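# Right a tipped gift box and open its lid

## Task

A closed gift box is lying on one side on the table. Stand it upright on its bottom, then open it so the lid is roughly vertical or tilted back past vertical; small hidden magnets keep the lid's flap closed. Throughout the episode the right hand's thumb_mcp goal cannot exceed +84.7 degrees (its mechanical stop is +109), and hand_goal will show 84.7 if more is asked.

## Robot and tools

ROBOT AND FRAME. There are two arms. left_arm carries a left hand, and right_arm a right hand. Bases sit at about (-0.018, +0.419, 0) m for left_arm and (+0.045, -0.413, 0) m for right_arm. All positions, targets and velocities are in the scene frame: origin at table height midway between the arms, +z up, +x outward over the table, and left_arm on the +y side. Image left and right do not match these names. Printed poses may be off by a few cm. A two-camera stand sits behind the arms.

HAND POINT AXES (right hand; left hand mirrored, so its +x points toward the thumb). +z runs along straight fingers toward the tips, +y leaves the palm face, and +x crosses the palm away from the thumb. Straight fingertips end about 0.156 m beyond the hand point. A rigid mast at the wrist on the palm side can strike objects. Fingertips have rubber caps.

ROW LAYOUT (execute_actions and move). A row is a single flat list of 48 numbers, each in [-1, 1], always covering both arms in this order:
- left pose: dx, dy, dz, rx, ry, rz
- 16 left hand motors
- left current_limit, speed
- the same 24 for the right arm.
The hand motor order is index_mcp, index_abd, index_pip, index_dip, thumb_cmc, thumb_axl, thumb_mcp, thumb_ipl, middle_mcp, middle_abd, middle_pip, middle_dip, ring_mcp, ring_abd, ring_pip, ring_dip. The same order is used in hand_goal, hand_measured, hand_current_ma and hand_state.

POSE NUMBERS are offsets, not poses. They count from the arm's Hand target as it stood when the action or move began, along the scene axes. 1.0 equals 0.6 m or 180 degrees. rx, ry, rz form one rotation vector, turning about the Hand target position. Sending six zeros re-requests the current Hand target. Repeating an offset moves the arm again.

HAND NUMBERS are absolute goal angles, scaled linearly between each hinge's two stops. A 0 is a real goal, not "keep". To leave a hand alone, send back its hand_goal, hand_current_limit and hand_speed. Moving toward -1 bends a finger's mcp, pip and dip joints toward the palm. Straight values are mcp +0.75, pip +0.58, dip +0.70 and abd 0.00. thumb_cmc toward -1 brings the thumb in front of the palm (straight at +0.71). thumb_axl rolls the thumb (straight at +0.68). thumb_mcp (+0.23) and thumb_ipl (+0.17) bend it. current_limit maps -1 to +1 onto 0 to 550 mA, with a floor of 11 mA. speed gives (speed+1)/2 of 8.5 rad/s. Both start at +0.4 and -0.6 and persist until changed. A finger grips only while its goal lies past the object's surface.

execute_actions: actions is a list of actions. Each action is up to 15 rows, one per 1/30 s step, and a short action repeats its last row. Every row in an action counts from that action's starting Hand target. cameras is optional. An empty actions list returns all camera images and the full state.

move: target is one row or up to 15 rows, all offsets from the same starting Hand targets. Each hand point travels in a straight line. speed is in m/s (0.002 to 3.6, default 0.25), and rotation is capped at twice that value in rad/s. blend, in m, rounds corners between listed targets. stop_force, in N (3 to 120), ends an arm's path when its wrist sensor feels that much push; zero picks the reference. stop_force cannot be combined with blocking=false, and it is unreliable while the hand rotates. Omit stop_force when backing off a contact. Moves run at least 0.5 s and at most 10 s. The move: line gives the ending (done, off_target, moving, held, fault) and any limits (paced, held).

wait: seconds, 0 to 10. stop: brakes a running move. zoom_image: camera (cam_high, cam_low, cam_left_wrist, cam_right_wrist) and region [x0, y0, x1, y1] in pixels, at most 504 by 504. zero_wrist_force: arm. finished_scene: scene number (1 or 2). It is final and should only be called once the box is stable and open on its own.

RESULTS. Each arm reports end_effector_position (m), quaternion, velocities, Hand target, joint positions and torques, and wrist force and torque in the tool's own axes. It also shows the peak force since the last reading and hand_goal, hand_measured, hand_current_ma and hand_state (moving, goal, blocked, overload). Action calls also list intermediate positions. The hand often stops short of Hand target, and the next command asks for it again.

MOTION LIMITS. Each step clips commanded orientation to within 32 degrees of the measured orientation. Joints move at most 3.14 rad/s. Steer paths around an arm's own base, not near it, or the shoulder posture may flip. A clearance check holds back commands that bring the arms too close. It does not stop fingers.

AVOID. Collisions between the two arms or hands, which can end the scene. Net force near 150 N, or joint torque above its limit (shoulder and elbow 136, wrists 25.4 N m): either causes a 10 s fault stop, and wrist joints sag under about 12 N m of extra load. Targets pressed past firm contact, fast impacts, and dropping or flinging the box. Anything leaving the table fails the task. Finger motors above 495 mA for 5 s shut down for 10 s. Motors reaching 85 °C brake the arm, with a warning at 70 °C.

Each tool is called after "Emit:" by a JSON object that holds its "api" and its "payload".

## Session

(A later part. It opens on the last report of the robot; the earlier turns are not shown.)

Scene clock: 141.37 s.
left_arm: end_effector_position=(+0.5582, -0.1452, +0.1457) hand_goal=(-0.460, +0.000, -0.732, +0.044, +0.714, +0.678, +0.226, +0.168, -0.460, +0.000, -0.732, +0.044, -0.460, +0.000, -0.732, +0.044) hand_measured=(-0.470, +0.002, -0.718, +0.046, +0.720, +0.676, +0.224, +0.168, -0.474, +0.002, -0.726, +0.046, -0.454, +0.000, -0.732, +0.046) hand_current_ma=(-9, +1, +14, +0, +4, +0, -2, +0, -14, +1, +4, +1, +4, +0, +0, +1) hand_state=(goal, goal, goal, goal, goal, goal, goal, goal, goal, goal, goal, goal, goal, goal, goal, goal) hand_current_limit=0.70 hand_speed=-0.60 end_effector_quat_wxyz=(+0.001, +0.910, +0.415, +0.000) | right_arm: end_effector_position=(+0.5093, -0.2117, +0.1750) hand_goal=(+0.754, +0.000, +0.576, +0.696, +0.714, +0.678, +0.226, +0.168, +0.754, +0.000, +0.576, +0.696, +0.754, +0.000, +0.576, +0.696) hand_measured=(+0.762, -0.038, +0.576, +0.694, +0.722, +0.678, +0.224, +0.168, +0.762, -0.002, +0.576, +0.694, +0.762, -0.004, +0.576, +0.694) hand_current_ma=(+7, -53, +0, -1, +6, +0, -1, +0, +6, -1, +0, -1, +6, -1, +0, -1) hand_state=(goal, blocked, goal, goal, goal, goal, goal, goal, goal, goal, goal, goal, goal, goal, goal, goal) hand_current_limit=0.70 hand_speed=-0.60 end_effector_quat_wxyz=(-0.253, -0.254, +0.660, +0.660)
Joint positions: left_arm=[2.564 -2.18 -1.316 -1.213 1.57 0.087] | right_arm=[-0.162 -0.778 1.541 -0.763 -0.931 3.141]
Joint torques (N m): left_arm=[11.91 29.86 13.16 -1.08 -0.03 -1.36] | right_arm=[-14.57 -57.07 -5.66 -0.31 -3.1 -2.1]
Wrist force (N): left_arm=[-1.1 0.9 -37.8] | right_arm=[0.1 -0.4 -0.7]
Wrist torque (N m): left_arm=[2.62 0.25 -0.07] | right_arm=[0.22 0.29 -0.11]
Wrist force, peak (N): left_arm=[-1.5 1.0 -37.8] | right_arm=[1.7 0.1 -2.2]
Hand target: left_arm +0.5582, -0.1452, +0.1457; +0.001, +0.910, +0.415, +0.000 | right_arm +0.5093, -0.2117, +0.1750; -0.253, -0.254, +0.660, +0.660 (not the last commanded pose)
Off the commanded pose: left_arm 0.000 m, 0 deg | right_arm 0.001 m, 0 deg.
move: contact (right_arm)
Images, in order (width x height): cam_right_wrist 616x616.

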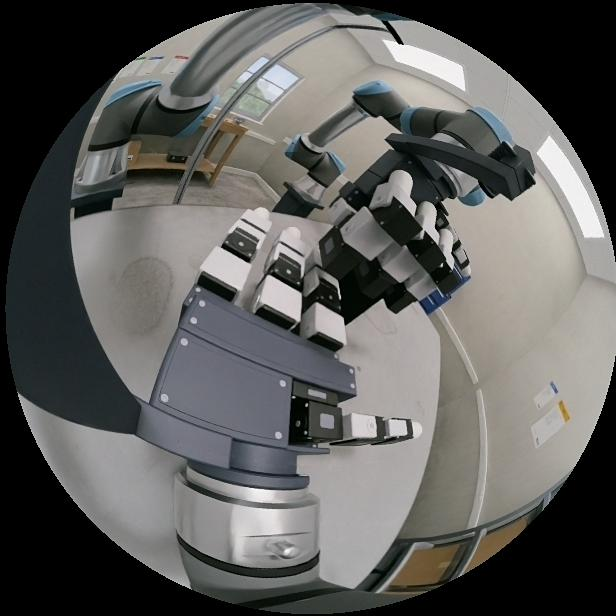

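Emit:
{"api": "wait", "payload": {"seconds": 0.1, "cameras": ["all"]}}

Emit:
{"api": "zoom_image", "payload": {"camera": "cam_high", "region": [210, 250, 350, 390]}}

Emit:
{"api": "zoom_image", "payload": {"camera": "cam_low", "region": [300, 160, 400, 260]}}

Emit:
{"api": "zoom_image", "payload": {"camera": "cam_left_wrist", "region": [250, 100, 480, 330]}}

Scene clock: 143.57 s.
left_arm: end_effector_position=(+0.5582, -0.1452, +0.1457) hand_goal=(-0.460, +0.000, -0.732, +0.044, +0.714, +0.678, +0.226, +0.168, -0.460, +0.000, -0.732, +0.044, -0.460, +0.000, -0.732, +0.044) hand_measured=(-0.470, +0.002, -0.718, +0.046, +0.720, +0.676, +0.224, +0.168, -0.474, +0.002, -0.726, +0.046, -0.454, +0.000, -0.732, +0.046) hand_current_ma=(-9, +1, +14, +0, +4, +0, -2, +0, -14, +1, +4, +1, +4, +0, +0, +1) hand_state=(goal, goal, goal, goal, goal, goal, goal, goal, goal, goal, goal, goal, goal, goal, goal, goal) hand_current_limit=0.70 hand_speed=-0.60 end_effector_quat_wxyz=(+0.001, +0.910, +0.415, +0.000) | right_arm: end_effector_position=(+0.5093, -0.2117, +0.1750) hand_goal=(+0.754, +0.000, +0.576, +0.696, +0.714, +0.678, +0.226, +0.168, +0.754, +0.000, +0.576, +0.696, +0.754, +0.000, +0.576, +0.696) hand_measured=(+0.762, -0.038, +0.576, +0.694, +0.722, +0.678, +0.224, +0.168, +0.762, -0.002, +0.576, +0.694, +0.762, -0.004, +0.576, +0.694) hand_current_ma=(+7, -53, +0, -1, +6, +0, -1, +0, +6, -1, +0, -1, +6, -1, +0, -1) hand_state=(goal, blocked, goal, goal, goal, goal, goal, goal, goal, goal, goal, goal, goal, goal, goal, goal) hand_current_limit=0.70 hand_speed=-0.60 end_effector_quat_wxyz=(-0.253, -0.254, +0.660, +0.660)
Joint positions: left_arm=[2.564 -2.18 -1.316 -1.213 1.57 0.087] | right_arm=[-0.162 -0.778 1.541 -0.763 -0.931 3.141]
Joint torques (N m): left_arm=[11.56 29.85 12.89 -1.2 0.03 -1.47] | right_arm=[-13.22 -57.56 -6.16 -0.32 -2.9 -1.91]
Wrist force (N): left_arm=[-1.0 1.0 -37.7] | right_arm=[-0.2 0.3 -0.7]
Wrist torque (N m): left_arm=[2.62 0.25 -0.06] | right_arm=[0.32 0.33 -0.12]
Wrist force, peak (N): left_arm=[-0.9 0.7 -38.0] | right_arm=[-0.1 0.1 -1.0]
Hand target: left_arm +0.5582, -0.1452, +0.1457; +0.001, +0.910, +0.415, +0.000 | right_arm +0.5093, -0.2117, +0.1750; -0.253, -0.254, +0.660, +0.660 (not the last commanded pose)
Off the commanded pose: left_arm 0.000 m, 0 deg | right_arm 0.001 m, 0 deg.
wait: 0.10 s; at rest from the start

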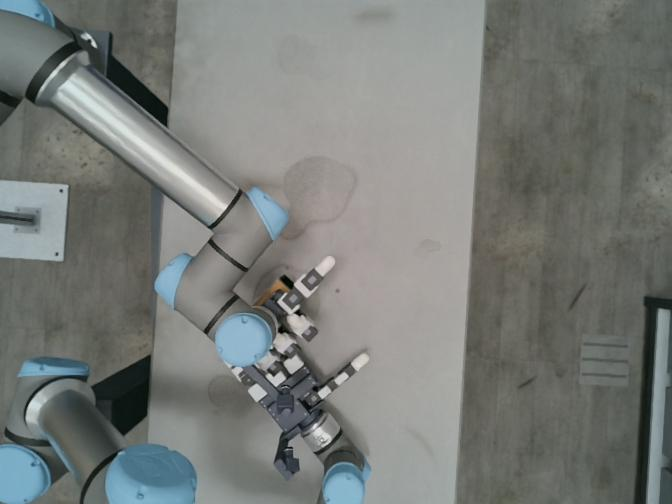

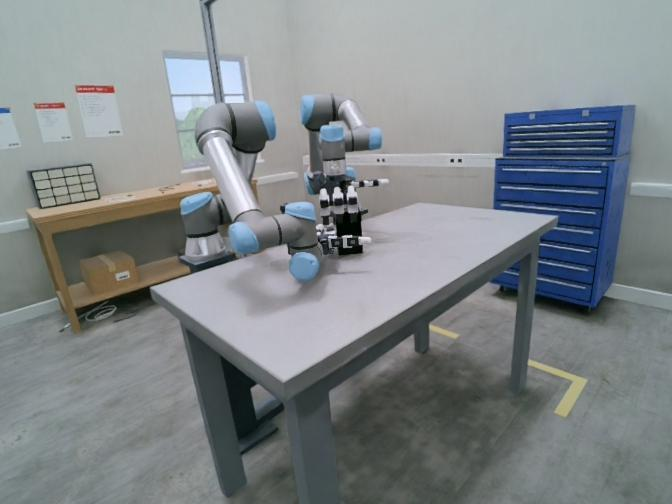

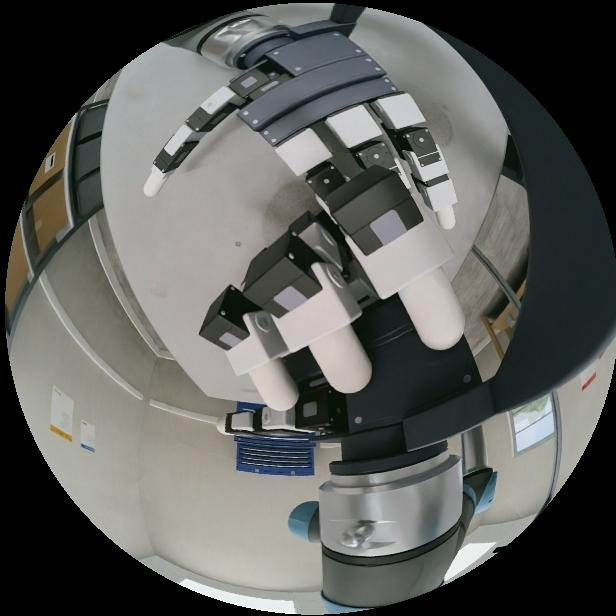

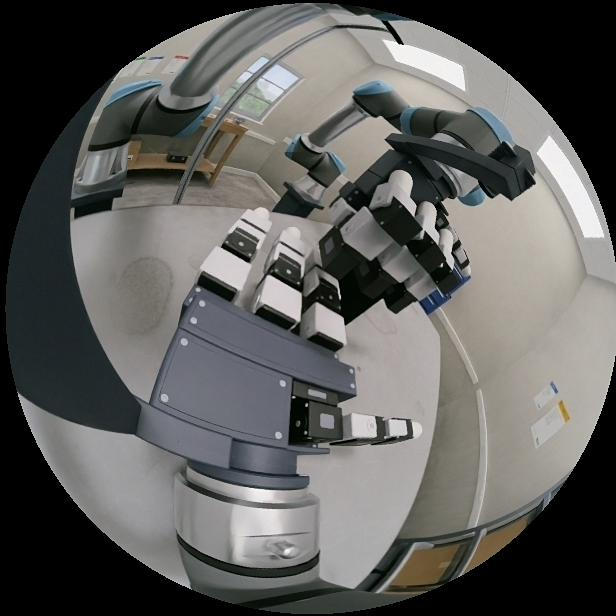

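Scaled by 3.600.

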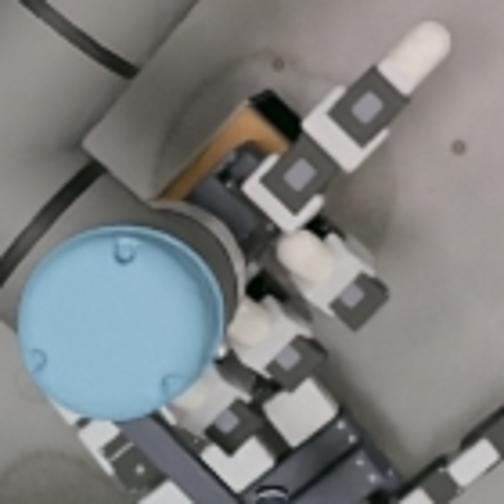

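Scaled by 5.040.

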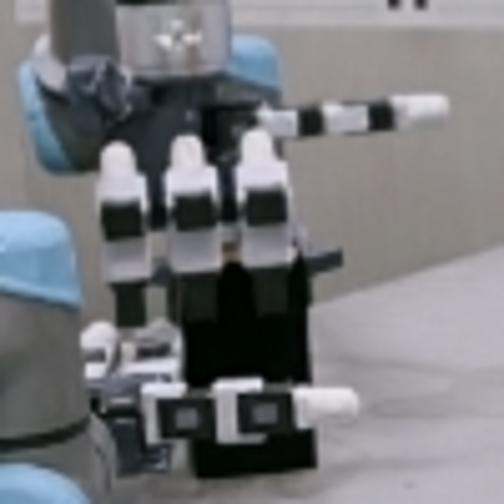

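Scaled by 2.191 from the camera's 616x616 image, which has a finer 880x880 frame.

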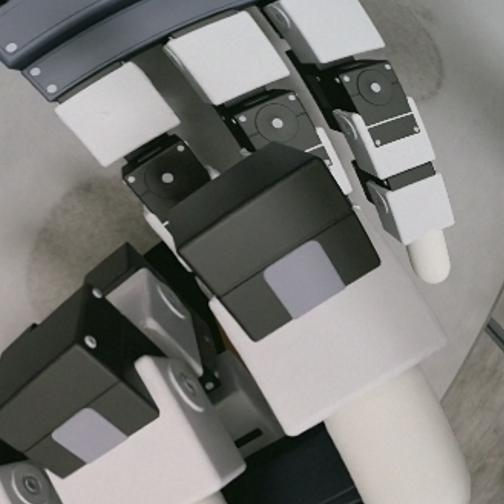

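Emit:
{"api": "move", "payload": {"target": [[0,0,0.02,0,0,0,-0.46,0,-0.732,0.044,0.714,0.678,0.226,0.168,-0.46,0,-0.732,0.044,-0.46,0,-0.732,0.044,0.7,-0.6,-0.0164,-0.0189,0,0,0,0,0.754,0,0.576,0.696,0.714,0.678,0.226,0.168,0.754,0,0.576,0.696,0.754,0,0.576,0.696,0.7,-0.6],[0,0,0.1,0,0,0,-0.98,0,0.2,0.33,0.714,0.678,0.226,0.168,-0.98,0,0.2,0.33,-0.98,0,0.2,0.33,0.7,-0.6,-0.0273,-0.0315,0,0,0,0,0.754,0,0.576,0.696,0.714,0.678,0.226,0.168,0.754,0,0.576,0.696,0.754,0,0.576,0.696,0.7,-0.6]], "speed": [0.02,0.1], "cameras": ["all"]}}

Emit:
{"api": "zoom_image", "payload": {"camera": "cam_high", "region": [210, 250, 350, 390]}}

Emit:
{"api": "zoom_image", "payload": {"camera": "cam_low", "region": [300, 160, 400, 260]}}

Emit:
{"api": "zoom_image", "payload": {"camera": "cam_left_wrist", "region": [250, 100, 480, 330]}}

Scene clock: 148.93 s.
left_arm: end_effector_position=(+0.5582, -0.1452, +0.2057) hand_goal=(-0.980, +0.000, +0.200, +0.330, +0.714, +0.678, +0.226, +0.168, -0.980, +0.000, +0.200, +0.330, -0.980, +0.000, +0.200, +0.330) hand_measured=(-0.964, +0.002, +0.198, +0.326, +0.716, +0.676, +0.224, +0.168, -0.960, +0.002, +0.198, +0.328, -0.982, +0.026, +0.182, +0.320) hand_current_ma=(+16, +1, +0, -1, +1, +0, -2, +0, +22, +1, +0, -1, +0, +25, -17, -7) hand_state=(goal, goal, goal, goal, goal, goal, goal, goal, goal, goal, goal, goal, goal, blocked, goal, goal) hand_current_limit=0.70 hand_speed=-0.60 end_effector_quat_wxyz=(+0.001, +0.910, +0.415, +0.000) | right_arm: end_effector_position=(+0.4929, -0.2306, +0.1750) hand_goal=(+0.754, +0.000, +0.576, +0.696, +0.714, +0.678, +0.226, +0.168, +0.754, +0.000, +0.576, +0.696, +0.754, +0.000, +0.576, +0.696) hand_measured=(+0.762, -0.004, +0.576, +0.694, +0.722, +0.678, +0.224, +0.168, +0.762, -0.002, +0.576, +0.694, +0.762, -0.004, +0.576, +0.694) hand_current_ma=(+7, -1, +0, -1, +6, +0, -1, +0, +6, -1, +0, -1, +6, -1, +0, -1) hand_state=(goal, goal, goal, goal, goal, goal, goal, goal, goal, goal, goal, goal, goal, goal, goal, goal) hand_current_limit=0.70 hand_speed=-0.60 end_effector_quat_wxyz=(-0.253, -0.254, +0.660, +0.660)
Joint positions: left_arm=[2.564 -2.138 -1.224 -1.347 1.57 0.087] | right_arm=[-0.2 -0.806 1.6 -0.794 -0.969 3.141]
Joint torques (N m): left_arm=[11.51 37.29 9.41 1.32 -0.41 -0.68] | right_arm=[12.26 -36.64 -20.73 3.54 2.74 -0.23]
Wrist force (N): left_arm=[0.1 0.6 0.0] | right_arm=[-1.4 0.0 -0.7]
Wrist torque (N m): left_arm=[0.25 0.00 -0.03] | right_arm=[0.27 0.24 -0.23]
Wrist force, peak (N): left_arm=[-0.9 1.1 -37.9] | right_arm=[-1.5 -0.3 -1.0]
Hand target: left_arm +0.5582, -0.1452, +0.2057; +0.001, +0.910, +0.415, +0.000 | right_arm +0.4929, -0.2306, +0.1750; -0.253, -0.254, +0.660, +0.660
Off the commanded pose: left_arm 0.000 m, 0 deg | right_arm 0.000 m, 0 deg.
move: done

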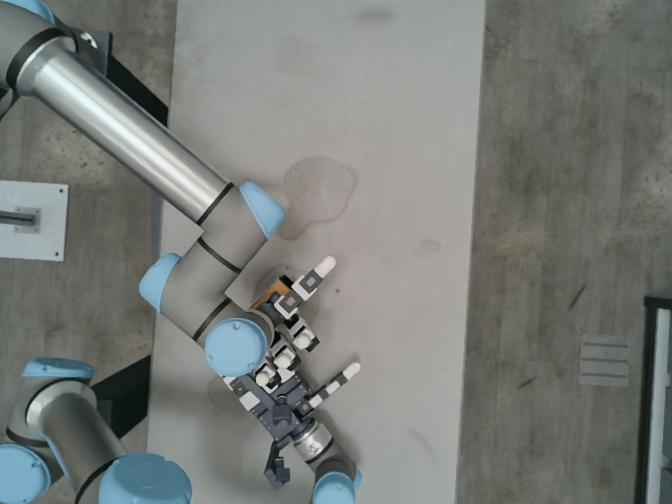

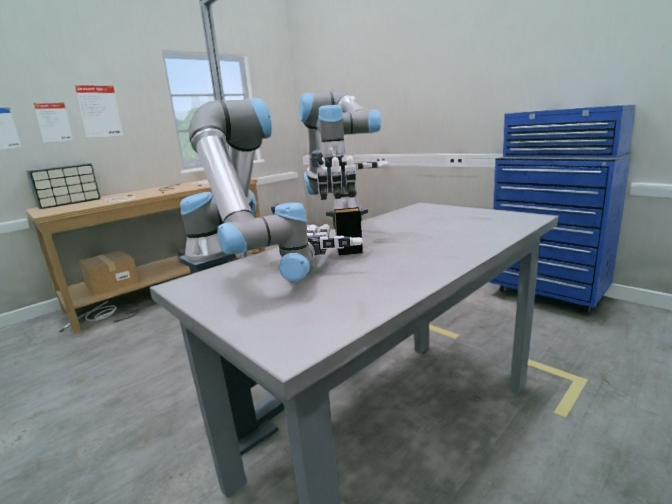

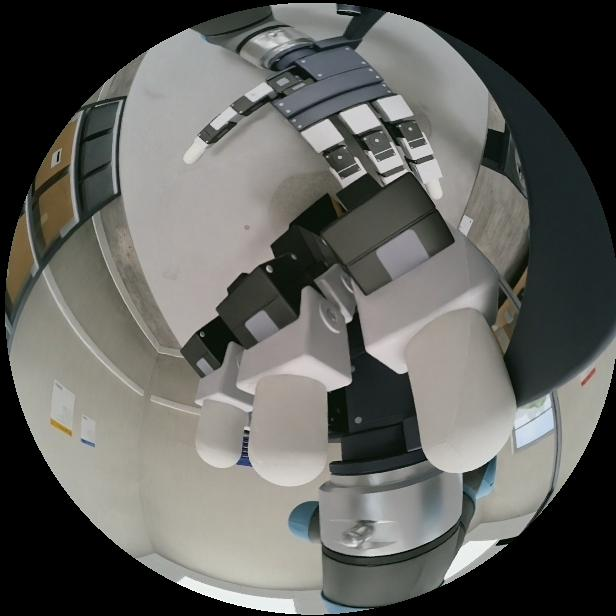

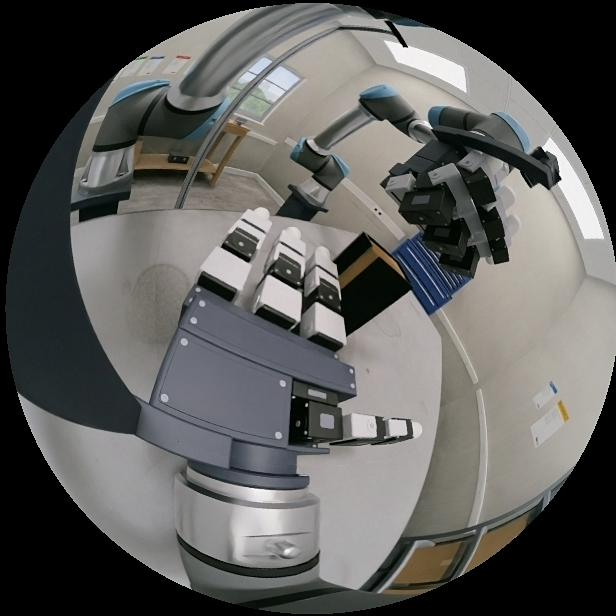

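Scaled by 3.600.

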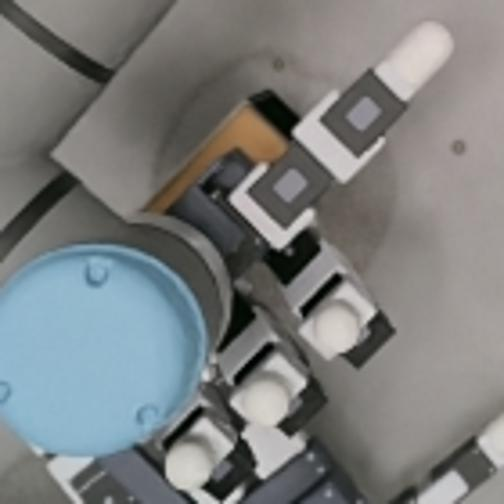

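Scaled by 5.040.

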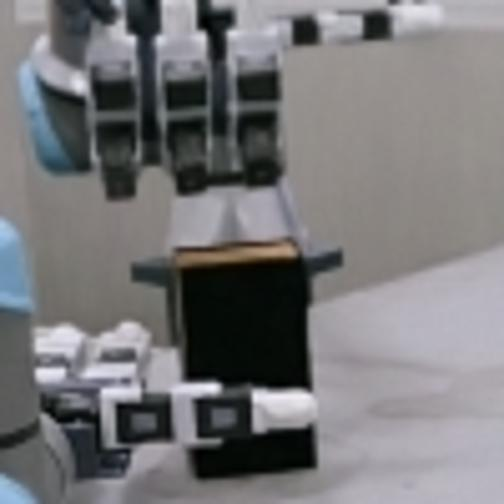

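Scaled by 2.191 from the camera's 616x616 image, which has a finer 880x880 frame.

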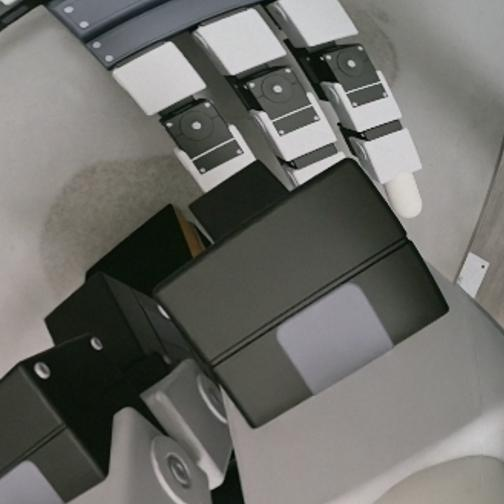

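Emit:
{"api": "move", "payload": {"target": [-0.0415,0.036,-0.0517,0,0,0,-0.98,0,0.2,0.33,0.714,0.678,0.226,0.168,-0.98,0,0.2,0.33,-0.98,0,0.2,0.33,0.7,-0.6,0,0,0,0,0,0,0.754,0,0.576,0.696,0.714,0.678,0.226,0.168,0.754,0,0.576,0.696,0.754,0,0.576,0.696,0.7,-0.6], "speed": 0.1}}

Emit:
{"api": "move", "payload": {"target": [0,0,-0.06,0,0,0,-0.98,0,0.2,0.33,0.714,0.678,0.226,0.168,-0.98,0,0.2,0.33,-0.98,0,0.2,0.33,0.7,-0.6,0,0,0,0,0,0,0.754,0,0.576,0.696,0.714,0.678,0.226,0.168,0.754,0,0.576,0.696,0.754,0,0.576,0.696,0.7,-0.6], "speed": 0.012, "stop_force": 22, "cameras": ["cam_low","cam_right_wrist"]}}

Emit:
{"api": "zoom_image", "payload": {"camera": "cam_low", "region": [300, 160, 400, 260]}}

Emit:
{"api": "zoom_image", "payload": {"camera": "cam_right_wrist", "region": [270, 170, 470, 370]}}

Scene clock: 150.63 s.
left_arm: end_effector_position=(+0.5334, -0.1236, +0.1748) hand_goal=(-0.980, +0.000, +0.200, +0.330, +0.714, +0.678, +0.226, +0.168, -0.980, +0.000, +0.200, +0.330, -0.980, +0.000, +0.200, +0.330) hand_measured=(-0.964, +0.002, +0.198, +0.326, +0.716, +0.676, +0.224, +0.168, -0.960, +0.002, +0.198, +0.328, -0.982, +0.026, +0.182, +0.320) hand_current_ma=(+16, +1, +0, -1, +1, +0, -2, +0, +22, +1, +0, -1, +0, +25, -17, -7) hand_state=(goal, goal, goal, goal, goal, goal, goal, goal, goal, goal, goal, goal, goal, blocked, goal, goal) hand_current_limit=0.70 hand_speed=-0.60 end_effector_quat_wxyz=(+0.001, +0.910, +0.415, +0.001) | right_arm: end_effector_position=(+0.4929, -0.2306, +0.1750) hand_goal=(+0.754, +0.000, +0.576, +0.696, +0.714, +0.678, +0.226, +0.168, +0.754, +0.000, +0.576, +0.696, +0.754, +0.000, +0.576, +0.696) hand_measured=(+0.762, -0.004, +0.576, +0.694, +0.722, +0.678, +0.224, +0.168, +0.762, -0.002, +0.576, +0.694, +0.762, -0.004, +0.576, +0.694) hand_current_ma=(+7, -1, +0, -1, +6, +0, -1, +0, +6, -1, +0, -1, +6, -1, +0, -1) hand_state=(goal, goal, goal, goal, goal, goal, goal, goal, goal, goal, goal, goal, goal, goal, goal, goal) hand_current_limit=0.70 hand_speed=-0.60 end_effector_quat_wxyz=(-0.253, -0.254, +0.660, +0.660)
Joint positions: left_arm=[2.569 -2.081 -1.397 -1.231 1.57 0.091] | right_arm=[-0.2 -0.806 1.6 -0.794 -0.969 3.141]
Joint torques (N m): left_arm=[2.95 35.48 11.9 3.63 0.97 -0.35] | right_arm=[12.03 -35.67 -20.8 3.5 2.79 2.31]
Wrist force (N): left_arm=[0.2 0.2 0.0] | right_arm=[-1.1 0.0 -0.9]
Wrist torque (N m): left_arm=[0.18 0.00 -0.04] | right_arm=[0.29 0.21 -0.20]
Wrist force, peak (N): left_arm=[0.0 1.6 -1.1] | right_arm=[-1.5 -0.2 -1.1]
Hand target: left_arm +0.5333, -0.1236, +0.1747; +0.001, +0.910, +0.415, +0.000 | right_arm +0.4929, -0.2306, +0.1750; -0.253, -0.254, +0.660, +0.660
Off the commanded pose: left_arm 0.000 m, 0 deg | right_arm 0.000 m, 0 deg.
move: done

Scene clock: 153.87 s.
left_arm: end_effector_position=(+0.5334, -0.1236, +0.1491) hand_goal=(-0.980, +0.000, +0.200, +0.330, +0.714, +0.678, +0.226, +0.168, -0.980, +0.000, +0.200, +0.330, -0.980, +0.000, +0.200, +0.330) hand_measured=(-1.000, +0.002, +0.198, +0.326, +0.716, +0.676, +0.224, +0.168, -1.000, +0.002, +0.198, +0.328, -0.982, +0.026, +0.182, +0.320) hand_current_ma=(-22, +1, +0, -1, +1, +0, -2, +0, -22, +1, +0, -1, +0, +25, -17, -7) hand_state=(goal, goal, goal, goal, goal, goal, goal, goal, goal, goal, goal, goal, goal, blocked, goal, goal) hand_current_limit=0.70 hand_speed=-0.60 end_effector_quat_wxyz=(+0.002, +0.910, +0.415, +0.001) | right_arm: end_effector_position=(+0.4929, -0.2306, +0.1750) hand_goal=(+0.754, +0.000, +0.576, +0.696, +0.714, +0.678, +0.226, +0.168, +0.754, +0.000, +0.576, +0.696, +0.754, +0.000, +0.576, +0.696) hand_measured=(+0.762, -0.004, +0.576, +0.694, +0.722, +0.678, +0.224, +0.168, +0.762, -0.002, +0.576, +0.694, +0.762, -0.004, +0.576, +0.694) hand_current_ma=(+7, -1, +0, -1, +6, +0, -1, +0, +6, -1, +0, -1, +6, -1, +0, -1) hand_state=(goal, goal, goal, goal, goal, goal, goal, goal, goal, goal, goal, goal, goal, goal, goal, goal) hand_current_limit=0.70 hand_speed=-0.60 end_effector_quat_wxyz=(-0.253, -0.254, +0.660, +0.660)
Joint positions: left_arm=[2.569 -2.103 -1.433 -1.173 1.57 0.091] | right_arm=[-0.2 -0.806 1.6 -0.794 -0.969 3.141]
Joint torques (N m): left_arm=[-8.16 36.22 18.45 -0.6 -2.03 -1.18] | right_arm=[11.56 -36.5 -20.63 3.48 2.78 3.03]
Wrist force (N): left_arm=[-1.4 -1.7 -24.8] | right_arm=[-1.1 -0.3 -1.3]
Wrist torque (N m): left_arm=[1.11 0.03 -0.10] | right_arm=[0.29 0.22 -0.20]
Wrist force, peak (N): left_arm=[-1.9 -2.0 -32.9] | right_arm=[-1.3 -0.1 -1.2]
Hand target: left_arm +0.5334, -0.1236, +0.1491; +0.002, +0.910, +0.415, +0.001 (not the last commanded pose) | right_arm +0.4929, -0.2306, +0.1750; -0.253, -0.254, +0.660, +0.660
Off the commanded pose: left_arm 0.010 m, 0 deg | right_arm 0.000 m, 0 deg.
move: contact (left_arm)
Images, in order (width x height): cam_low 672x504, cam_right_wrist 616x616.

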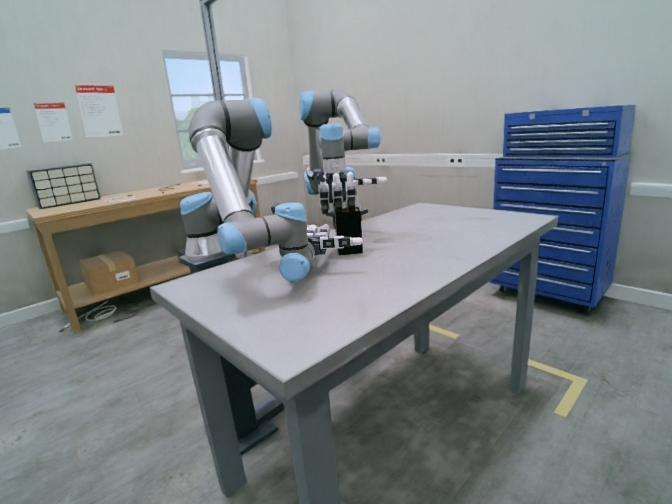

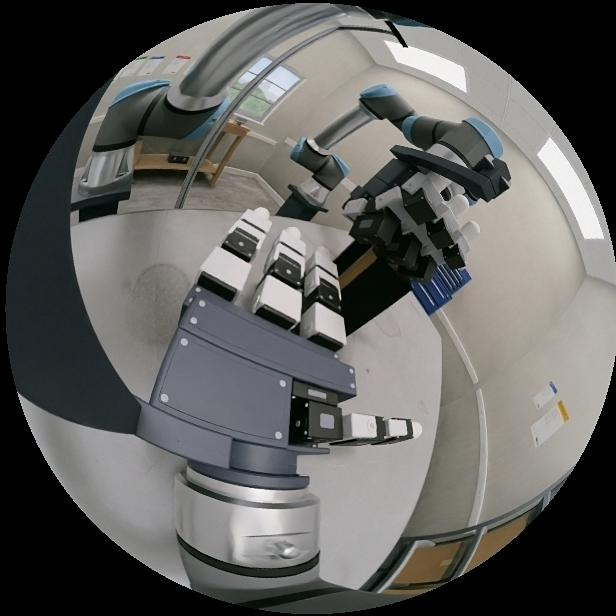

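Scaled by 5.040.

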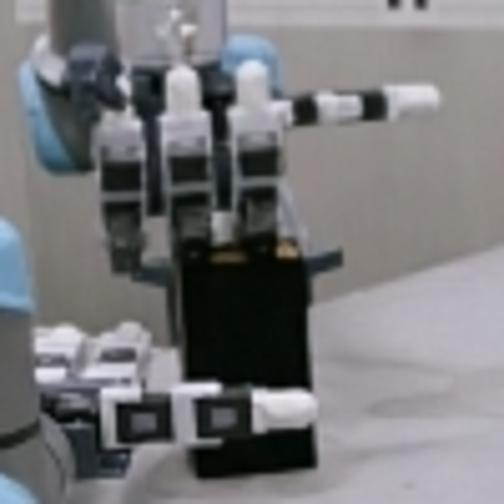

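Scaled by 2.520 from the camera's 616x616 image, which has a finer 880x880 frame.

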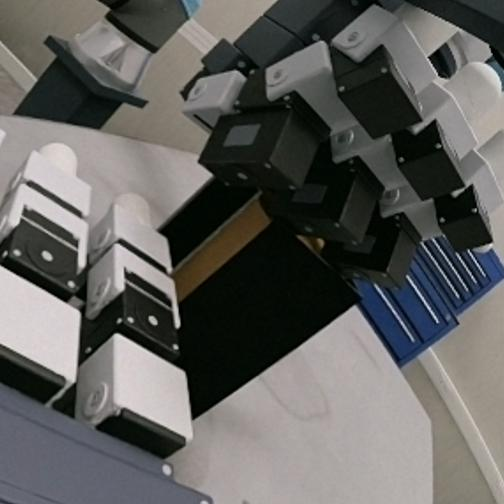

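Emit:
{"api": "move", "payload": {"target": [0,0,-0.03,0,0,0,-0.98,0,0.2,0.33,0.714,0.678,0.226,0.168,-0.98,0,0.2,0.33,-0.98,0,0.2,0.33,0.7,-0.6,0,0,0,0,0,0,0.754,0,0.576,0.696,0.714,0.678,0.226,0.168,0.754,0,0.576,0.696,0.754,0,0.576,0.696,0.7,-0.6], "speed": 0.004, "stop_force": 11}}

Emit:
{"api": "move", "payload": {"target": [0,0,0,0,0,0,-0.98,0,0.2,0.33,0.714,0.678,0.226,0.168,-0.98,0,0.2,0.33,-0.98,0,0.2,0.33,0.7,-0.6,0.0383,0.044,0,0,0,0,0.754,0,0.576,0.696,0.714,0.678,0.226,0.168,0.754,0,0.576,0.696,0.754,0,0.576,0.696,0.7,-0.6], "speed": 0.01, "stop_force": 3, "cameras": ["cam_low","cam_right_wrist"]}}

Emit:
{"api": "zoom_image", "payload": {"camera": "cam_right_wrist", "region": [270, 170, 470, 370]}}

Scene clock: 155.50 s.
left_arm: end_effector_position=(+0.5335, -0.1237, +0.1487) hand_goal=(-0.980, +0.000, +0.200, +0.330, +0.714, +0.678, +0.226, +0.168, -0.980, +0.000, +0.200, +0.330, -0.980, +0.000, +0.200, +0.330) hand_measured=(-1.000, +0.002, +0.198, +0.326, +0.716, +0.676, +0.224, +0.168, -1.000, +0.002, +0.198, +0.328, -0.982, +0.026, +0.182, +0.320) hand_current_ma=(-22, +1, +0, -1, +1, +0, -2, +0, -23, +1, +0, -1, +0, +25, -17, -7) hand_state=(goal, goal, goal, goal, goal, goal, goal, goal, goal, goal, goal, goal, goal, blocked, goal, goal) hand_current_limit=0.70 hand_speed=-0.60 end_effector_quat_wxyz=(+0.002, +0.910, +0.415, +0.001) | right_arm: end_effector_position=(+0.4929, -0.2306, +0.1750) hand_goal=(+0.754, +0.000, +0.576, +0.696, +0.714, +0.678, +0.226, +0.168, +0.754, +0.000, +0.576, +0.696, +0.754, +0.000, +0.576, +0.696) hand_measured=(+0.762, -0.004, +0.576, +0.694, +0.722, +0.678, +0.224, +0.168, +0.762, -0.002, +0.576, +0.694, +0.762, -0.004, +0.576, +0.694) hand_current_ma=(+7, -1, +0, -1, +6, +0, -1, +0, +6, -1, +0, -1, +6, -1, +0, -1) hand_state=(goal, goal, goal, goal, goal, goal, goal, goal, goal, goal, goal, goal, goal, goal, goal, goal) hand_current_limit=0.70 hand_speed=-0.60 end_effector_quat_wxyz=(-0.253, -0.254, +0.660, +0.660)
Joint positions: left_arm=[2.569 -2.103 -1.434 -1.171 1.57 0.091] | right_arm=[-0.2 -0.806 1.6 -0.794 -0.969 3.141]
Joint torques (N m): left_arm=[-8.12 26.43 12.61 -3.88 -1.91 -1.1] | right_arm=[11.4 -36.98 -21.08 3.55 2.78 2.96]
Wrist force (N): left_arm=[-2.6 -2.3 -38.0] | right_arm=[-1.3 -0.3 -1.1]
Wrist torque (N m): left_arm=[1.60 0.04 -0.15] | right_arm=[0.26 0.23 -0.22]
Wrist force, peak (N): left_arm=[-2.6 -2.5 -41.9] | right_arm=[-1.7 -0.1 -1.0]
Hand target: left_arm +0.5335, -0.1237, +0.1487; +0.002, +0.910, +0.415, +0.001 (not the last commanded pose) | right_arm +0.4929, -0.2306, +0.1750; -0.253, -0.254, +0.660, +0.660
Off the commanded pose: left_arm 0.018 m, 0 deg | right_arm 0.000 m, 0 deg.
move: contact (left_arm)

Scene clock: 159.03 s.
left_arm: end_effector_position=(+0.5335, -0.1237, +0.1487) hand_goal=(-0.980, +0.000, +0.200, +0.330, +0.714, +0.678, +0.226, +0.168, -0.980, +0.000, +0.200, +0.330, -0.980, +0.000, +0.200, +0.330) hand_measured=(-1.000, +0.002, +0.198, +0.326, +0.716, +0.676, +0.224, +0.168, -1.000, +0.002, +0.198, +0.328, -0.982, +0.026, +0.182, +0.320) hand_current_ma=(-22, +1, +0, -1, +1, +0, -2, +0, -23, +1, +0, -1, +0, +25, -17, -7) hand_state=(goal, goal, goal, goal, goal, goal, goal, goal, goal, goal, goal, goal, goal, blocked, goal, goal) hand_current_limit=0.70 hand_speed=-0.60 end_effector_quat_wxyz=(+0.002, +0.910, +0.415, +0.001) | right_arm: end_effector_position=(+0.5094, -0.2117, +0.1750) hand_goal=(+0.754, +0.000, +0.576, +0.696, +0.714, +0.678, +0.226, +0.168, +0.754, +0.000, +0.576, +0.696, +0.754, +0.000, +0.576, +0.696) hand_measured=(+0.762, -0.038, +0.576, +0.694, +0.722, +0.678, +0.224, +0.168, +0.762, -0.002, +0.576, +0.694, +0.762, -0.004, +0.576, +0.694) hand_current_ma=(+7, -53, +0, -1, +6, +0, -1, +0, +6, -1, +0, -1, +6, -1, +0, -1) hand_state=(goal, blocked, goal, goal, goal, goal, goal, goal, goal, goal, goal, goal, goal, goal, goal, goal) hand_current_limit=0.70 hand_speed=-0.60 end_effector_quat_wxyz=(-0.253, -0.254, +0.660, +0.660)
Joint positions: left_arm=[2.569 -2.103 -1.434 -1.171 1.57 0.091] | right_arm=[-0.162 -0.778 1.541 -0.763 -0.931 3.141]
Joint torques (N m): left_arm=[-8.48 26.72 12.5 -1.62 -1.95 -1.11] | right_arm=[-13.37 -56.9 -5.31 -0.47 -2.73 2.5]
Wrist force (N): left_arm=[-1.7 -2.0 -38.1] | right_arm=[0.1 0.1 -0.8]
Wrist torque (N m): left_arm=[1.63 0.00 -0.10] | right_arm=[0.31 0.29 -0.11]
Wrist force, peak (N): left_arm=[-2.4 -2.4 -38.3] | right_arm=[1.7 0.4 -2.1]
Hand target: left_arm +0.5335, -0.1237, +0.1487; +0.002, +0.910, +0.415, +0.001 | right_arm +0.5094, -0.2117, +0.1750; -0.253, -0.254, +0.660, +0.660 (not the last commanded pose)
Off the commanded pose: left_arm 0.000 m, 0 deg | right_arm 0.010 m, 0 deg.
move: contact (right_arm)
Images, in order (width x height): cam_low 672x504, cam_right_wrist 616x616.

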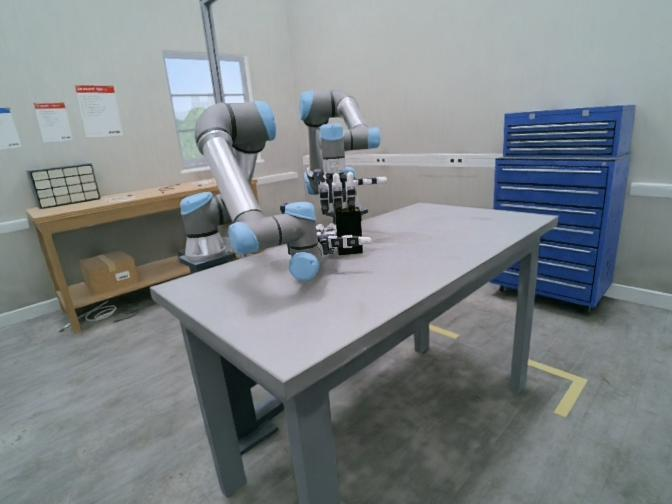

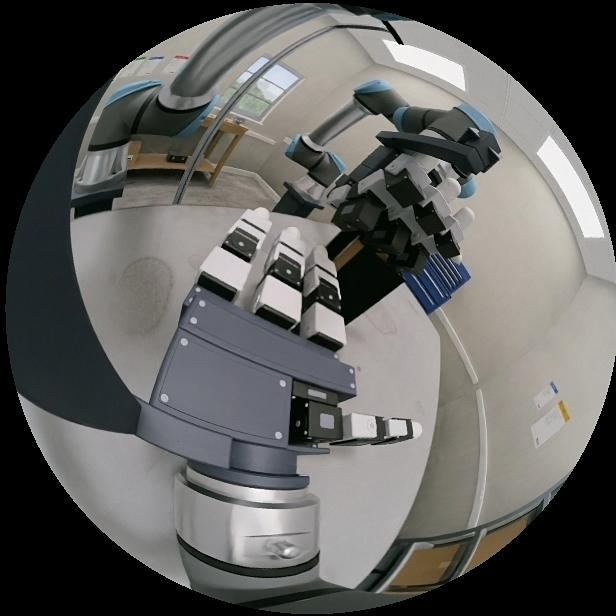

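Scaled by 2.520 from the camera's 616x616 image, which has a finer 880x880 frame.

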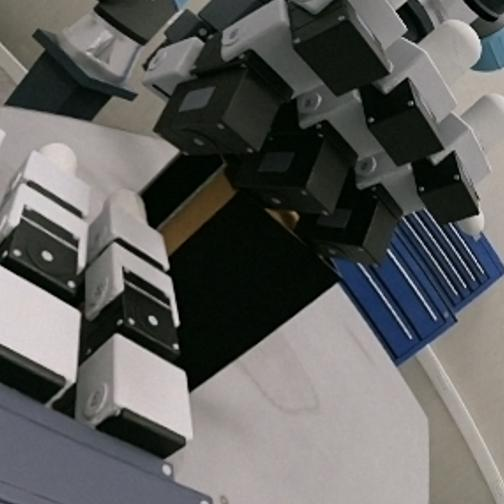

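Emit:
{"api": "move", "payload": {"target": [0,0,0,0,0,0,-0.98,0,0.2,0.33,0.714,0.678,0.226,0.168,-0.98,0,0.2,0.33,-0.98,0,0.2,0.33,0.7,-0.6,-0.02788,0.03096,0,0,0,0,0.754,0,0.576,0.696,0.714,0.678,0.226,0.168,0.754,0,0.576,0.696,0.754,0,0.576,0.696,0.7,-0.6], "speed": 0.008, "stop_force": 5, "cameras": ["cam_right_wrist"]}}

Emit:
{"api": "zoom_image", "payload": {"camera": "cam_right_wrist", "region": [270, 170, 470, 370]}}

Scene clock: 164.00 s.
left_arm: end_effector_position=(+0.5335, -0.1237, +0.1487) hand_goal=(-0.980, +0.000, +0.200, +0.330, +0.714, +0.678, +0.226, +0.168, -0.980, +0.000, +0.200, +0.330, -0.980, +0.000, +0.200, +0.330) hand_measured=(-1.000, +0.002, +0.198, +0.326, +0.716, +0.676, +0.224, +0.168, -1.000, +0.002, +0.198, +0.328, -0.982, +0.026, +0.182, +0.320) hand_current_ma=(-22, +1, +0, -1, +1, +0, -2, +0, -23, +1, +0, -1, +0, +25, -17, -7) hand_state=(goal, goal, goal, goal, goal, goal, goal, goal, goal, goal, goal, goal, goal, blocked, goal, goal) hand_current_limit=0.70 hand_speed=-0.60 end_effector_quat_wxyz=(+0.002, +0.910, +0.415, +0.001) | right_arm: end_effector_position=(+0.4926, -0.1931, +0.1750) hand_goal=(+0.754, +0.000, +0.576, +0.696, +0.714, +0.678, +0.226, +0.168, +0.754, +0.000, +0.576, +0.696, +0.754, +0.000, +0.576, +0.696) hand_measured=(+0.762, -0.074, +0.576, +0.694, +0.722, +0.678, +0.224, +0.168, +0.762, -0.002, +0.576, +0.694, +0.762, -0.004, +0.576, +0.694) hand_current_ma=(+7, -142, +0, -1, +6, +0, -1, +0, +6, -1, +0, -1, +6, -1, +0, -1) hand_state=(goal, blocked, goal, goal, goal, goal, goal, goal, goal, goal, goal, goal, goal, goal, goal, goal) hand_current_limit=0.70 hand_speed=-0.60 end_effector_quat_wxyz=(-0.253, -0.254, +0.660, +0.660)
Joint positions: left_arm=[2.569 -2.103 -1.434 -1.171 1.57 0.091] | right_arm=[-0.136 -0.805 1.598 -0.792 -0.904 3.141]
Joint torques (N m): left_arm=[-8.13 26.33 12.19 -1.57 -2.06 -1.14] | right_arm=[-4.92 -40.81 -20.55 2.85 0.65 1.08]
Wrist force (N): left_arm=[0.3 -3.9 -38.5] | right_arm=[3.9 0.0 -3.3]
Wrist torque (N m): left_arm=[1.58 0.01 0.02] | right_arm=[0.46 0.66 0.19]
Wrist force, peak (N): left_arm=[0.0 -3.5 -38.9] | right_arm=[2.5 -0.4 -5.7]
Hand target: left_arm +0.5335, -0.1237, +0.1487; +0.002, +0.910, +0.415, +0.001 | right_arm +0.4926, -0.1932, +0.1750; -0.253, -0.254, +0.660, +0.660
Off the commanded pose: left_arm 0.000 m, 0 deg | right_arm 0.000 m, 0 deg.
move: done
Images, in order (width x height): cam_right_wrist 616x616.

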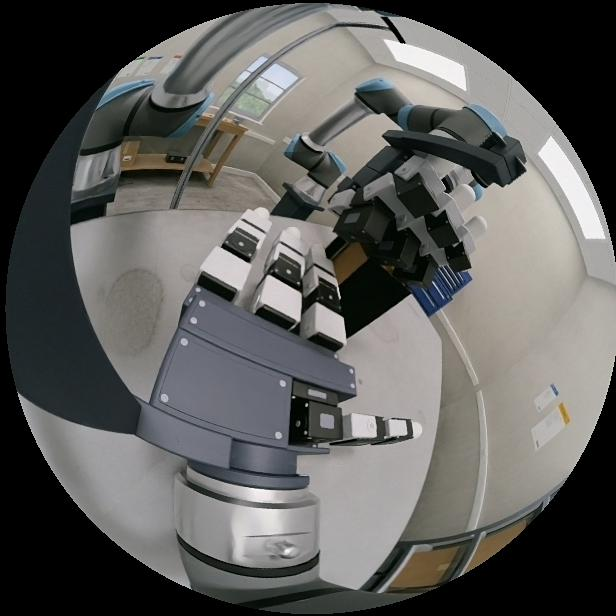

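Scaled by 2.520 from the camera's 616x616 image, which has a finer 880x880 frame.

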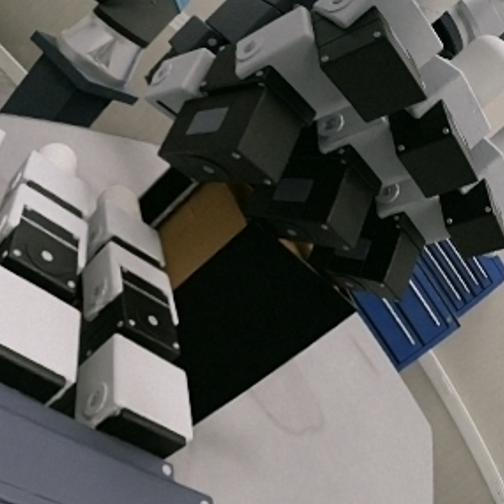

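Emit:
{"api": "move", "payload": {"target": [0,0,0,0,0,0,-0.98,0,0.2,0.33,0.714,0.678,0.226,0.168,-0.98,0,0.2,0.33,-0.98,0,0.2,0.33,0.7,-0.6,-0.03775,0.0328,0,0,0,0,0.754,0,0.576,0.696,0.714,0.678,0.226,0.168,0.754,0,0.576,0.696,0.754,0,0.576,0.696,0.7,-0.6], "speed": 0.012, "stop_force": 8, "cameras": ["cam_low","cam_right_wrist"]}}

Emit:
{"api": "zoom_image", "payload": {"camera": "cam_right_wrist", "region": [270, 170, 470, 370]}}

Scene clock: 168.40 s.
left_arm: end_effector_position=(+0.5335, -0.1237, +0.1487) hand_goal=(-0.980, +0.000, +0.200, +0.330, +0.714, +0.678, +0.226, +0.168, -0.980, +0.000, +0.200, +0.330, -0.980, +0.000, +0.200, +0.330) hand_measured=(-1.000, +0.002, +0.198, +0.326, +0.716, +0.676, +0.224, +0.168, -1.000, +0.002, +0.198, +0.328, -0.982, +0.026, +0.182, +0.320) hand_current_ma=(-22, +1, +0, -1, +1, +0, -2, +0, -23, +1, +0, -1, +0, +25, -17, -7) hand_state=(goal, goal, goal, goal, goal, goal, goal, goal, goal, goal, goal, goal, goal, blocked, goal, goal) hand_current_limit=0.70 hand_speed=-0.60 end_effector_quat_wxyz=(+0.002, +0.910, +0.415, +0.001) | right_arm: end_effector_position=(+0.4700, -0.1735, +0.1750) hand_goal=(+0.754, +0.000, +0.576, +0.696, +0.714, +0.678, +0.226, +0.168, +0.754, +0.000, +0.576, +0.696, +0.754, +0.000, +0.576, +0.696) hand_measured=(+0.762, -0.076, +0.576, +0.694, +0.722, +0.678, +0.224, +0.168, +0.762, -0.002, +0.576, +0.694, +0.762, -0.004, +0.576, +0.694) hand_current_ma=(+7, -144, +0, -1, +6, +0, -1, +0, +6, -1, +0, -1, +6, -1, +0, -1) hand_state=(goal, blocked, goal, goal, goal, goal, goal, goal, goal, goal, goal, goal, goal, goal, goal, goal) hand_current_limit=0.70 hand_speed=-0.60 end_effector_quat_wxyz=(-0.253, -0.254, +0.660, +0.660)
Joint positions: left_arm=[2.569 -2.103 -1.434 -1.171 1.57 0.091] | right_arm=[-0.108 -0.84 1.67 -0.83 -0.876 3.141]
Joint torques (N m): left_arm=[-8.25 25.68 11.79 -1.54 -2.08 -1.06] | right_arm=[-12.32 -34.92 -21.34 3.4 -2.14 -1.67]
Wrist force (N): left_arm=[-0.6 -3.0 -38.3] | right_arm=[2.1 0.2 -1.6]
Wrist torque (N m): left_arm=[1.56 0.01 -0.03] | right_arm=[0.37 0.44 0.05]
Wrist force, peak (N): left_arm=[0.7 -3.9 -38.7] | right_arm=[4.4 0.2 -3.5]
Hand target: left_arm +0.5335, -0.1237, +0.1487; +0.002, +0.910, +0.415, +0.001 | right_arm +0.4700, -0.1735, +0.1750; -0.253, -0.254, +0.660, +0.660
Off the commanded pose: left_arm 0.000 m, 0 deg | right_arm 0.000 m, 0 deg.
move: done
Images, in order (width x height): cam_low 672x504, cam_right_wrist 616x616.

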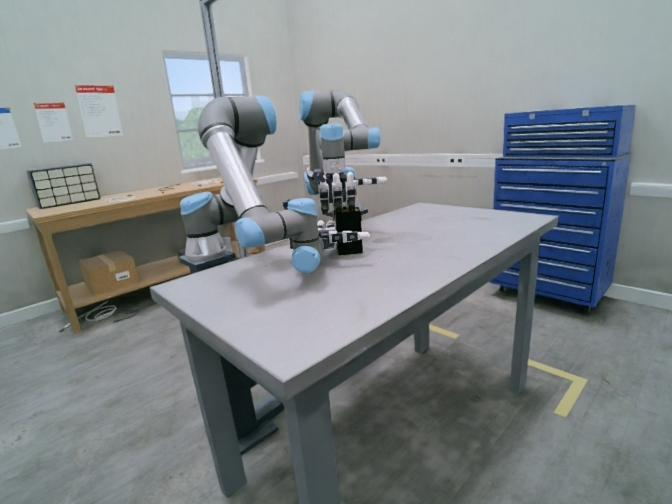

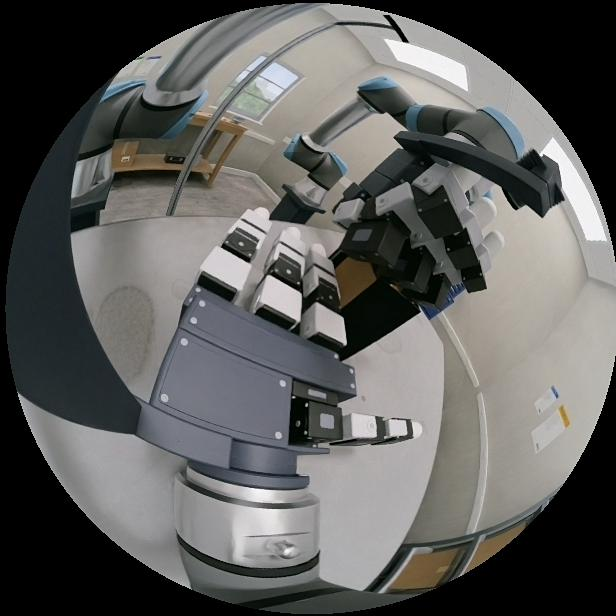

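Scaled by 2.520 from the camera's 616x616 image, which has a finer 880x880 frame.

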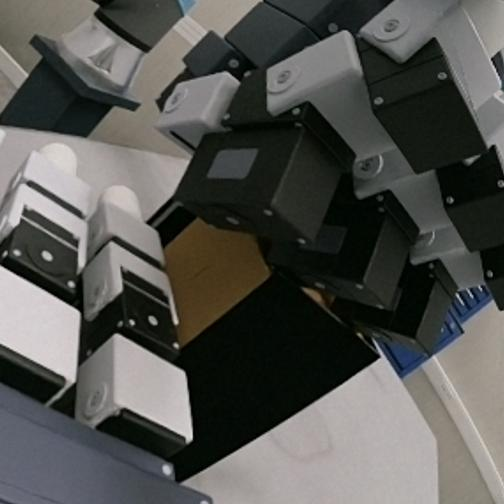

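Emit:
{"api": "move", "payload": {"target": [0,0,0,0,0,0,-0.98,0,0.2,0.33,0.714,0.678,0.226,0.168,-0.98,0,0.2,0.33,-0.98,0,0.2,0.33,0.7,-0.6,-0.03146,0.02733,0,0,0,0,0.754,0.06,0.576,0.696,0.714,0.678,0.226,0.168,0.754,0,0.576,0.696,0.754,0,0.576,0.696,0.7,-0.6], "speed": 0.012, "stop_force": 8, "cameras": ["cam_low","cam_right_wrist"]}}

Emit:
{"api": "zoom_image", "payload": {"camera": "cam_right_wrist", "region": [250, 170, 450, 370]}}

Emit:
{"api": "zoom_image", "payload": {"camera": "cam_low", "region": [300, 160, 400, 260]}}

Scene clock: 172.27 s.
left_arm: end_effector_position=(+0.5335, -0.1237, +0.1487) hand_goal=(-0.980, +0.000, +0.200, +0.330, +0.714, +0.678, +0.226, +0.168, -0.980, +0.000, +0.200, +0.330, -0.980, +0.000, +0.200, +0.330) hand_measured=(-1.000, +0.002, +0.198, +0.326, +0.716, +0.676, +0.224, +0.168, -1.000, +0.002, +0.198, +0.328, -0.982, +0.026, +0.182, +0.320) hand_current_ma=(-22, +1, +0, -1, +1, +0, -2, +0, -23, +1, +0, -1, +0, +25, -17, -7) hand_state=(goal, goal, goal, goal, goal, goal, goal, goal, goal, goal, goal, goal, goal, blocked, goal, goal) hand_current_limit=0.70 hand_speed=-0.60 end_effector_quat_wxyz=(+0.002, +0.910, +0.415, +0.001) | right_arm: end_effector_position=(+0.4511, -0.1571, +0.1750) hand_goal=(+0.754, +0.060, +0.576, +0.696, +0.714, +0.678, +0.226, +0.168, +0.754, +0.000, +0.576, +0.696, +0.754, +0.000, +0.576, +0.696) hand_measured=(+0.762, -0.032, +0.576, +0.694, +0.722, +0.678, +0.224, +0.168, +0.762, -0.002, +0.576, +0.694, +0.762, -0.004, +0.576, +0.694) hand_current_ma=(+7, -198, +0, -1, +6, +0, -1, +0, +6, -1, +0, -1, +6, -1, +0, -1) hand_state=(goal, blocked, goal, goal, goal, goal, goal, goal, goal, goal, goal, goal, goal, goal, goal, goal) hand_current_limit=0.70 hand_speed=-0.60 end_effector_quat_wxyz=(-0.253, -0.254, +0.660, +0.660)
Joint positions: left_arm=[2.569 -2.103 -1.434 -1.171 1.57 0.091] | right_arm=[-0.082 -0.868 1.727 -0.859 -0.851 3.141]
Joint torques (N m): left_arm=[-7.79 25.68 11.42 -2.18 -2.18 -1.05] | right_arm=[-12.08 -33.2 -21.44 3.05 -1.22 -1.74]
Wrist force (N): left_arm=[2.1 -3.1 -38.0] | right_arm=[6.3 -0.2 -2.7]
Wrist torque (N m): left_arm=[1.60 -0.01 0.20] | right_arm=[0.41 0.56 0.38]
Wrist force, peak (N): left_arm=[-0.6 -2.6 -38.5] | right_arm=[6.6 0.0 -4.6]
Hand target: left_arm +0.5335, -0.1237, +0.1487; +0.002, +0.910, +0.415, +0.001 | right_arm +0.4511, -0.1571, +0.1750; -0.253, -0.254, +0.660, +0.660
Off the commanded pose: left_arm 0.000 m, 0 deg | right_arm 0.000 m, 0 deg.
move: done
Images, in order (width x height): cam_low 672x504, cam_right_wrist 616x616.

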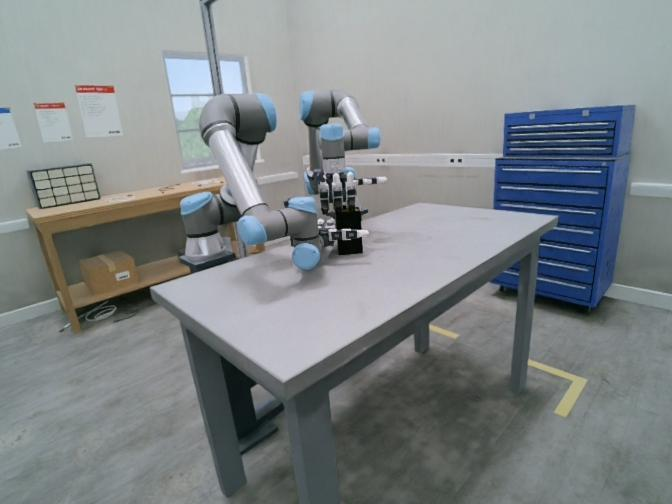

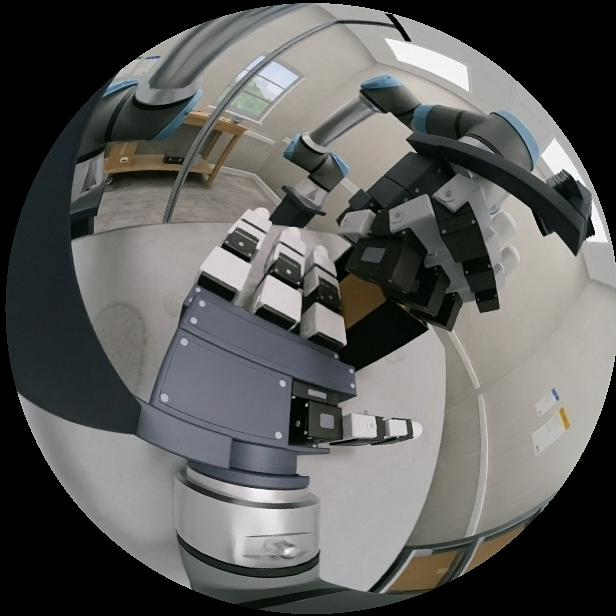

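Scaled by 2.520 from the camera's 616x616 image, which has a finer 880x880 frame.

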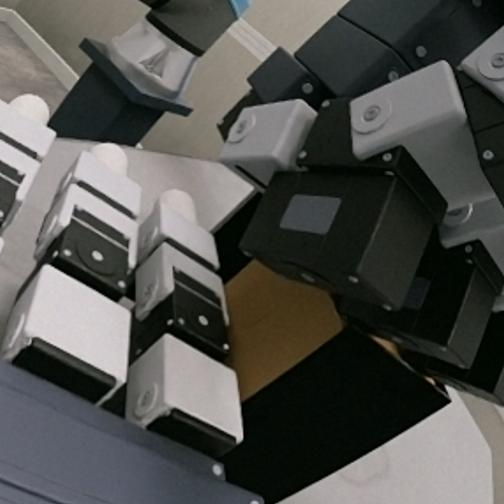

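Scaled by 5.040.

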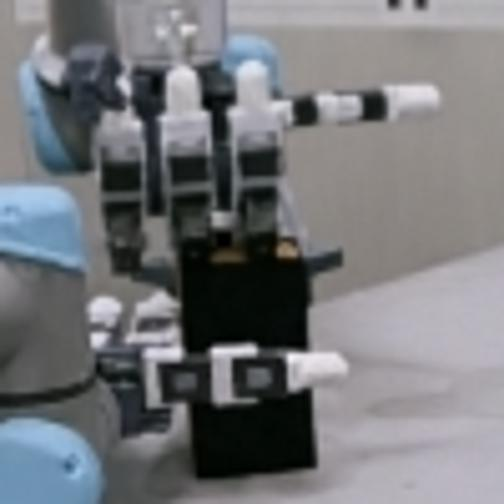

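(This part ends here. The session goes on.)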